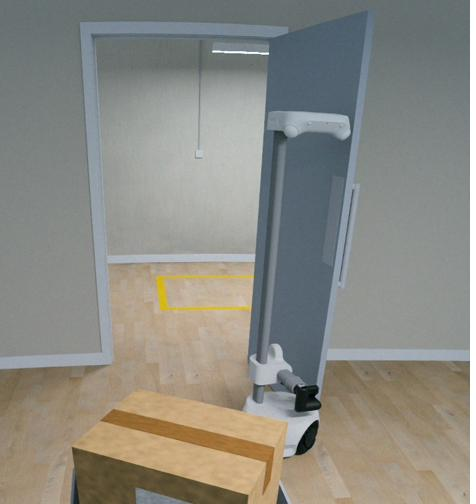

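>>> move:
  blocking: false
  r2: {"base":{"strafe_m":-0.11},"pace":"slow"}

>>> wait:
  seconds: 3
  cameras: []

>>> move:
  blocking: false
  r2: {"base":{"rotate_rad":0.12},"pace":"slow"}

>>> wait:
  seconds: 2
  cameras: []

>>> move:
  blocking: false
  r2: {"base":{"translate_m":0.5},"pace":"slow"}

>>> wait:
  seconds: 7
  cameras: ["r1_head_left_camera","r1_head_right_camera","r2_head_camera","r2_head_left_camera","r2_wrist_camera"]

>>> zoom_image:
  camera: "r2_head_camera"
  region: [100, 0, 380, 300]

Scene clock: 574.17 s.
move: r2 moving
r1: as last shown
r1.lidar_m: 3.89 2.24 1.90 1.91 0.25 0.31 - 1.42 2.12 2.83 1.63 1.44
r1.motor_effort: lift_m=+20(20) arm_m=+4(4) wheel_0=+0(1) wheel_1=+1(1) wheel_2=+0(0)
r1.servo_current: wrist_yaw_rad=65(65) wrist_pitch_rad=46(46) wrist_roll_rad=46(59) gripper_m=39(46)
r1.wrist_depth_mm: 135 138 - - 394 235 - / 108 138 - - 397 220 - / 114 139 244 - 404 220 160 / 133 150 - - 407 223 160 / 1308 1983 - - 413 224 161 / 1182 1182 194 1205 189 224 170 / 842 759 768 788 413 194 -
r2.base_odometry: x=-0.096 y=-0.955 heading=-2.138
r2.turned_by_wheels: +0.000
r2.turned_by_imu: +0.001
r2.base_tilt: forward=-0.7 right=+0.0
r2.lidar_m: 0.37 0.39 2.24 2.08 2.14 2.40 2.28 2.35 2.76 2.64 2.71 0.43
r2.base_status: strafe_m moving
r2.joint_positions: lift_m=+0.688 arm_m=+0.000 wrist_yaw_rad=+0.001 wrist_pitch_rad=+0.008 wrist_roll_rad=+1.569 gripper_m=-0.019
r2.joint_status: not commanded
r2.measured_speeds: translate_m=+0.000 strafe_m=-0.056 rotate_rad=-0.001 lift_m=+0.000 arm_m=+0.000 wrist_yaw_rad=+0.009 wrist_pitch_rad=+0.000 wrist_roll_rad=+0.000
r2.motor_effort: lift_m=+21(21) arm_m=-4(4) wheel_0=+9(12) wheel_1=-6(10) wheel_2=+0(4)
r2.servo_current: wrist_yaw_rad=46(65) wrist_pitch_rad=52(52) wrist_roll_rad=33(59) gripper_m=85(85)
r2.hand_pose: x=+0.4594 y=-0.0871 z=+0.8636 quat_wxyz=(+0.708, +0.706, +0.003, -0.002) (m; r2's base frame)
r2.wrist_depth_mm: - - - 181 242 1499 1138 / - - - 179 240 1661 525 / - - - 177 238 798 - / - - 466 235 236 842 - / - - 484 174 235 842 - / - - 186 172 180 - - / - - 574 - 231 - -
pictures: none

Scene clock: 575.90 s.
earlier move: r2 done
r1.base_odometry: x=-1.849 y=+1.472 heading=+2.907
r1.turned_by_wheels: +0.000
r1.turned_by_imu: +0.000
r1.base_tilt: forward=-1.6 right=+1.3
r1.lidar_m: 3.90 2.23 1.90 1.91 0.25 0.30 - 1.43 2.16 2.84 1.69 1.42
r1.base_status: not commanded
r1.joint_positions: lift_m=+0.127 arm_m=+0.000 wrist_yaw_rad=+3.092 wrist_pitch_rad=+0.002 wrist_roll_rad=+0.000 gripper_m=+0.056
r1.joint_status: not commanded
r1.measured_speeds: all 0
r1.motor_effort: lift_m=+20(20) arm_m=+4(4) wheel_0=+1(1) wheel_1=+0(1) wheel_2=+0(0)
r1.servo_current: wrist_yaw_rad=52(72) wrist_pitch_rad=39(52) wrist_roll_rad=46(65) gripper_m=39(52)
r1.hand_pose: x=-0.1128 y=+0.1017 z=+0.3046 quat_wxyz=(+0.025, -0.001, +0.000, +1.000) (m; r1's base frame)
r1.wrist_depth_mm: 136 138 - - 387 234 - / 108 138 - - 397 220 - / 114 138 243 - 404 221 160 / 134 149 - - 407 224 160 / 1308 1983 - - 410 223 160 / 1182 1205 193 1205 187 223 170 / 842 759 750 798 410 193 -
r2.base_odometry: x=-0.177 y=-0.904 heading=-2.138
r2.turned_by_wheels: +0.000
r2.turned_by_imu: +0.000
r2.base_tilt: forward=-0.6 right=+0.1
r2.lidar_m: 0.35 0.36 2.34 2.17 2.27 2.42 2.27 2.37 2.66 2.54 2.62 0.45
r2.base_status: done
r2.joint_positions: lift_m=+0.688 arm_m=+0.000 wrist_yaw_rad=+0.003 wrist_pitch_rad=+0.008 wrist_roll_rad=+1.569 gripper_m=-0.019
r2.joint_status: not commanded
r2.measured_speeds: all 0
r2.motor_effort: lift_m=+21(21) arm_m=-4(4) wheel_0=+5(14) wheel_1=-4(10) wheel_2=+0(4)
r2.servo_current: wrist_yaw_rad=39(65) wrist_pitch_rad=52(59) wrist_roll_rad=52(59) gripper_m=78(91)
r2.hand_pose: x=+0.4595 y=-0.0866 z=+0.8636 quat_wxyz=(+0.708, +0.706, +0.004, -0.002) (m; r2's base frame)
r2.wrist_depth_mm: - - - 252 277 283 285 / - - - 259 265 1661 1138 / - - - 192 253 1661 - / - - 609 185 245 809 - / - 477 466 179 238 831 - / - - 189 173 180 - - / - - 512 - 224 - -
wait: 1.73 of 3 s (r2 has come to rest)
pictures: none
No camera images: "cameras" was empty.

Scene clock: 576.40 s.
move: r2 moving
r1: as last shown
r1.lidar_m: 3.91 2.20 1.90 1.91 0.25 0.31 - 1.41 2.14 2.82 1.66 1.42
r1.servo_current: wrist_yaw_rad=52(65) wrist_pitch_rad=46(52) wrist_roll_rad=65(65) gripper_m=46(46)
r1.wrist_depth_mm: 136 138 - - 389 235 - / 108 138 - - 397 220 - / 115 139 244 - 404 220 160 / 133 150 - - 404 224 160 / 1336 1983 - - 410 224 160 / 1205 1160 194 1205 187 223 170 / 831 759 741 798 413 193 -
r2.base_odometry: x=-0.177 y=-0.904 heading=-2.038
r2.turned_by_wheels: +0.101
r2.turned_by_imu: +0.098
r2.base_tilt: forward=-0.6 right=+0.1
r2.lidar_m: 0.37 0.38 2.28 2.17 2.37 2.32 2.26 2.41 2.61 2.54 2.72 0.44
r2.base_status: rotate_rad moving
r2.joint_positions: lift_m=+0.688 arm_m=+0.000 wrist_yaw_rad=-0.007 wrist_pitch_rad=+0.008 wrist_roll_rad=+1.569 gripper_m=-0.019
r2.joint_status: not commanded
r2.measured_speeds: translate_m=+0.000 strafe_m=+0.001 rotate_rad=+0.218 lift_m=+0.000 arm_m=+0.000 wrist_yaw_rad=+0.000 wrist_pitch_rad=+0.000 wrist_roll_rad=+0.000
r2.motor_effort: lift_m=+21(21) arm_m=-4(4) wheel_0=-11(12) wheel_1=-6(8) wheel_2=-8(13)
r2.servo_current: wrist_yaw_rad=46(59) wrist_pitch_rad=46(59) wrist_roll_rad=52(59) gripper_m=78(85)
r2.hand_pose: x=+0.4587 y=-0.0894 z=+0.8636 quat_wxyz=(+0.708, +0.706, +0.000, -0.005) (m; r2's base frame)
r2.wrist_depth_mm: - - - 189 252 1366 1042 / - - - 185 247 1661 530 / - - - 181 243 809 - / - - 500 179 238 831 - / - - 473 176 235 831 - / - - 186 172 180 - - / - - 554 - 227 - -
pictures: none

Scene clock: 576.87 s.
earlier move: r2 done
r1.base_odometry: x=-1.849 y=+1.472 heading=+2.907
r1.turned_by_wheels: +0.000
r1.turned_by_imu: +0.000
r1.base_tilt: forward=-1.6 right=+1.2
r1.lidar_m: 3.93 2.23 1.92 1.91 0.25 0.31 - 1.42 2.14 2.82 1.65 1.41
r1.base_status: not commanded
r1.joint_positions: lift_m=+0.127 arm_m=+0.000 wrist_yaw_rad=+3.092 wrist_pitch_rad=+0.002 wrist_roll_rad=+0.000 gripper_m=+0.056
r1.joint_status: not commanded
r1.measured_speeds: all 0
r1.motor_effort: lift_m=+20(20) arm_m=+4(4) wheel_0=+0(1) wheel_1=+0(1) wheel_2=+0(0)
r1.servo_current: wrist_yaw_rad=59(65) wrist_pitch_rad=39(52) wrist_roll_rad=46(65) gripper_m=39(46)
r1.hand_pose: x=-0.1128 y=+0.1017 z=+0.3046 quat_wxyz=(+0.025, -0.001, +0.000, +1.000) (m; r1's base frame)
r1.wrist_depth_mm: 136 138 - - 392 235 - / 108 138 - - 397 220 - / 115 138 243 - 404 220 160 / 133 149 - - 407 224 160 / 1336 1921 - - 410 224 160 / 1182 1182 193 1182 188 224 170 / 842 750 759 809 410 193 -
r2.base_odometry: x=-0.177 y=-0.904 heading=-2.019
r2.turned_by_wheels: +0.019
r2.turned_by_imu: +0.018
r2.base_tilt: forward=-0.7 right=+0.1
r2.lidar_m: 0.38 0.40 2.27 2.19 2.34 2.32 2.27 2.41 2.60 2.52 2.72 0.43
r2.base_status: done
r2.joint_positions: lift_m=+0.688 arm_m=+0.000 wrist_yaw_rad=-0.001 wrist_pitch_rad=+0.008 wrist_roll_rad=+1.569 gripper_m=-0.019
r2.joint_status: not commanded
r2.measured_speeds: all 0
r2.motor_effort: lift_m=+21(21) arm_m=-4(4) wheel_0=-2(12) wheel_1=-4(8) wheel_2=-4(13)
r2.servo_current: wrist_yaw_rad=46(59) wrist_pitch_rad=52(59) wrist_roll_rad=33(59) gripper_m=78(85)
r2.hand_pose: x=+0.4592 y=-0.0876 z=+0.8636 quat_wxyz=(+0.708, +0.706, +0.003, -0.003) (m; r2's base frame)
r2.wrist_depth_mm: - - - 178 239 1499 1138 / - - - 177 238 1808 549 / - - 634 175 236 809 - / - - 469 234 235 842 - / - - 492 173 233 831 - / - - 187 172 181 - - / - - - - 231 - -
wait: 0.47 of 2 s (r2 has come to rest)
pictures: none
No camera images: "cameras" was empty.

Scene clock: 577.37 s.
move: r2 moving
r1: as last shown
r1.base_tilt: forward=-1.6 right=+1.3
r1.lidar_m: 3.94 2.23 1.91 1.90 0.25 0.29 - 1.39 2.15 2.82 1.64 1.39
r1.motor_effort: lift_m=+20(20) arm_m=+4(4) wheel_0=+1(1) wheel_1=+0(1) wheel_2=+0(0)
r1.servo_current: wrist_yaw_rad=46(78) wrist_pitch_rad=39(46) wrist_roll_rad=59(59) gripper_m=46(46)
r1.wrist_depth_mm: 135 138 - - 392 234 - / 108 138 - - 394 220 - / 115 139 242 - 404 221 160 / 133 149 - - 404 224 160 / 1336 - - - 410 224 160 / 1182 1182 193 1182 188 222 171 / 854 741 750 788 410 193 -
r2.base_odometry: x=-0.182 y=-0.915 heading=-2.019
r2.turned_by_wheels: +0.000
r2.turned_by_imu: +0.000
r2.base_tilt: forward=-0.7 right=+0.0
r2.lidar_m: 0.36 0.40 2.27 2.18 2.35 2.32 2.28 2.46 2.58 2.54 2.72 0.42
r2.base_status: translate_m moving
r2.joint_positions: lift_m=+0.688 arm_m=+0.000 wrist_yaw_rad=-0.001 wrist_pitch_rad=+0.008 wrist_roll_rad=+1.569 gripper_m=-0.019
r2.joint_status: not commanded
r2.measured_speeds: translate_m=+0.048 strafe_m=+0.000 rotate_rad=-0.005 lift_m=+0.000 arm_m=+0.000 wrist_yaw_rad=+0.000 wrist_pitch_rad=+0.000 wrist_roll_rad=+0.000
r2.motor_effort: lift_m=+21(21) arm_m=-4(4) wheel_0=+7(12) wheel_1=+6(7) wheel_2=-12(12)
r2.servo_current: wrist_yaw_rad=46(52) wrist_pitch_rad=52(52) wrist_roll_rad=46(65) gripper_m=85(85)
r2.hand_pose: x=+0.4592 y=-0.0876 z=+0.8636 quat_wxyz=(+0.708, +0.706, +0.003, -0.003) (m; r2's base frame)
r2.wrist_depth_mm: - - - 181 242 1537 1138 / - - - 179 239 1661 521 / - - - 177 238 798 - / - - 473 235 236 842 - / - - 484 174 233 831 - / - - 187 172 180 - - / - - 574 - 230 - -
pictures: none

Scene clock: 583.13 s.
earlier move: r2 done
r1.base_odometry: x=-1.849 y=+1.472 heading=+2.907
r1.turned_by_wheels: +0.000
r1.turned_by_imu: +0.000
r1.base_tilt: forward=-1.6 right=+1.3
r1.lidar_m: 3.91 2.21 1.90 1.90 0.25 0.31 - 1.45 2.14 2.83 1.04 1.13
r1.base_status: not commanded
r1.joint_positions: lift_m=+0.127 arm_m=+0.000 wrist_yaw_rad=+3.092 wrist_pitch_rad=+0.002 wrist_roll_rad=+0.000 gripper_m=+0.056
r1.joint_status: not commanded
r1.measured_speeds: all 0
r1.motor_effort: lift_m=+20(20) arm_m=+4(4) wheel_0=+1(1) wheel_1=+1(1) wheel_2=+0(0)
r1.servo_current: wrist_yaw_rad=46(78) wrist_pitch_rad=33(52) wrist_roll_rad=39(72) gripper_m=33(52)
r1.hand_pose: x=-0.1128 y=+0.1017 z=+0.3046 quat_wxyz=(+0.025, -0.001, +0.000, +1.000) (m; r1's base frame)
r1.wrist_depth_mm: 136 138 - - 394 234 - / 108 138 - - 397 220 - / 115 138 243 - 402 221 160 / 133 150 - - 410 223 160 / 1336 1983 - - 407 224 160 / 1182 1205 193 1205 188 224 170 / 842 759 750 798 410 193 -
r2.base_odometry: x=-0.393 y=-1.354 heading=-2.018
r2.turned_by_wheels: +0.001
r2.turned_by_imu: +0.002
r2.base_tilt: forward=-0.7 right=+0.1
r2.lidar_m: 0.36 0.37 2.20 2.17 2.32 2.82 2.78 2.98 2.62 2.58 2.75 0.46
r2.base_status: done
r2.joint_positions: lift_m=+0.688 arm_m=+0.000 wrist_yaw_rad=-0.001 wrist_pitch_rad=+0.008 wrist_roll_rad=+1.569 gripper_m=-0.019
r2.joint_status: not commanded
r2.measured_speeds: all 0
r2.motor_effort: lift_m=+21(21) arm_m=-4(4) wheel_0=+7(12) wheel_1=+6(8) wheel_2=-6(13)
r2.servo_current: wrist_yaw_rad=39(59) wrist_pitch_rad=52(59) wrist_roll_rad=46(65) gripper_m=78(91)
r2.hand_pose: x=+0.4593 y=-0.0876 z=+0.8636 quat_wxyz=(+0.708, +0.706, +0.003, -0.003) (m; r2's base frame)
r2.wrist_depth_mm: - 1863 - 254 281 289 290 / - - - 202 268 1499 1229 / - - - 194 256 1708 - / - - 627 186 246 809 - / - 488 462 180 237 831 - / - - 189 172 181 - - / - - 508 - 223 - -
wait: 5.77 of 7 s (r2 has come to rest)
pictures: r1_head_left_camera, r1_head_right_camera, r2_head_camera, r2_head_left_camera, r2_wrist_camera
Images, in order (width x height): r1_head_left_camera 420x672, r1_head_right_camera 420x672, r2_head_camera 420x560, r2_head_left_camera 420x672, r2_wrist_camera 616x392.

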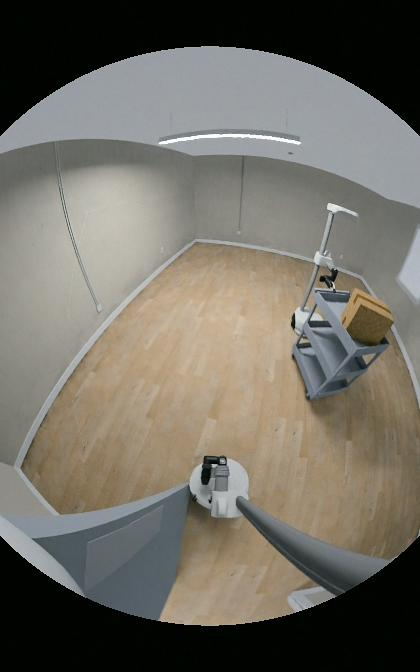

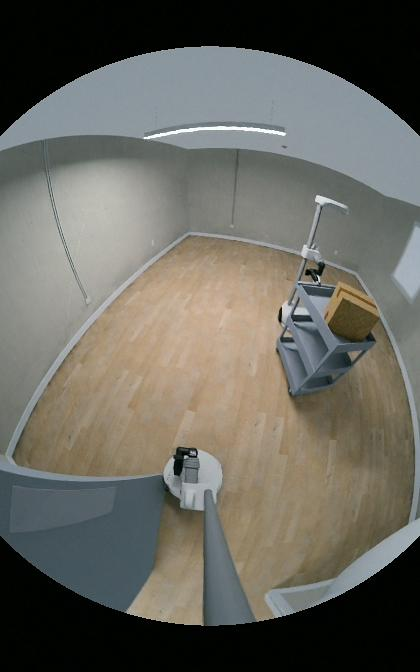

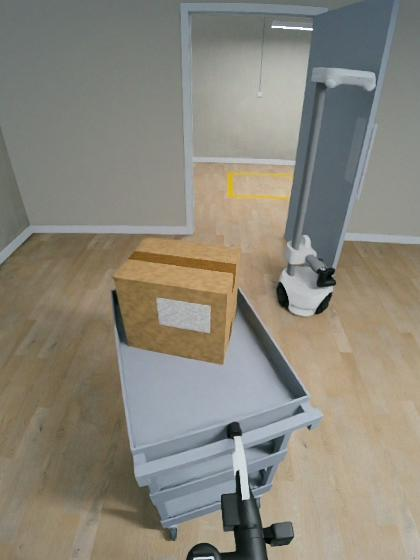

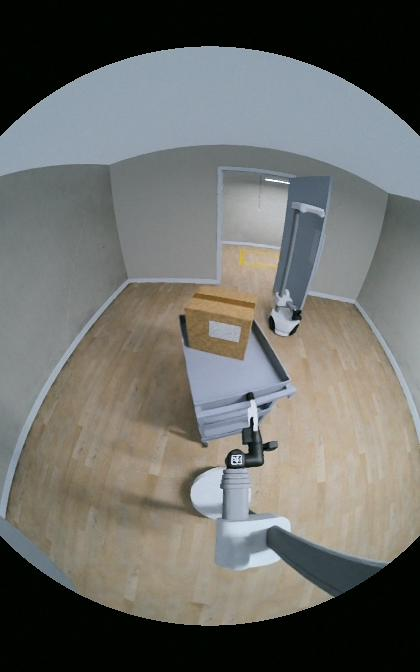

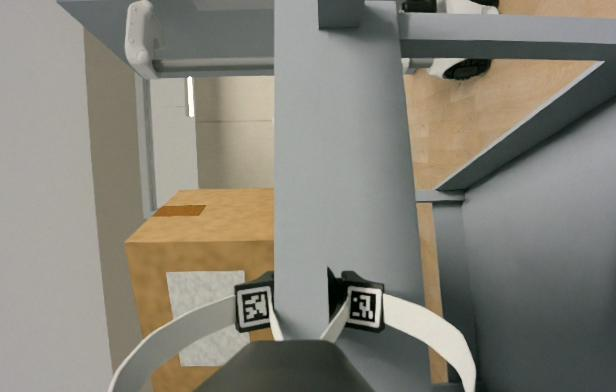

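Scaled by 1.680 from the camera's 420x560 image, which has a finer 1200x1600 frame.

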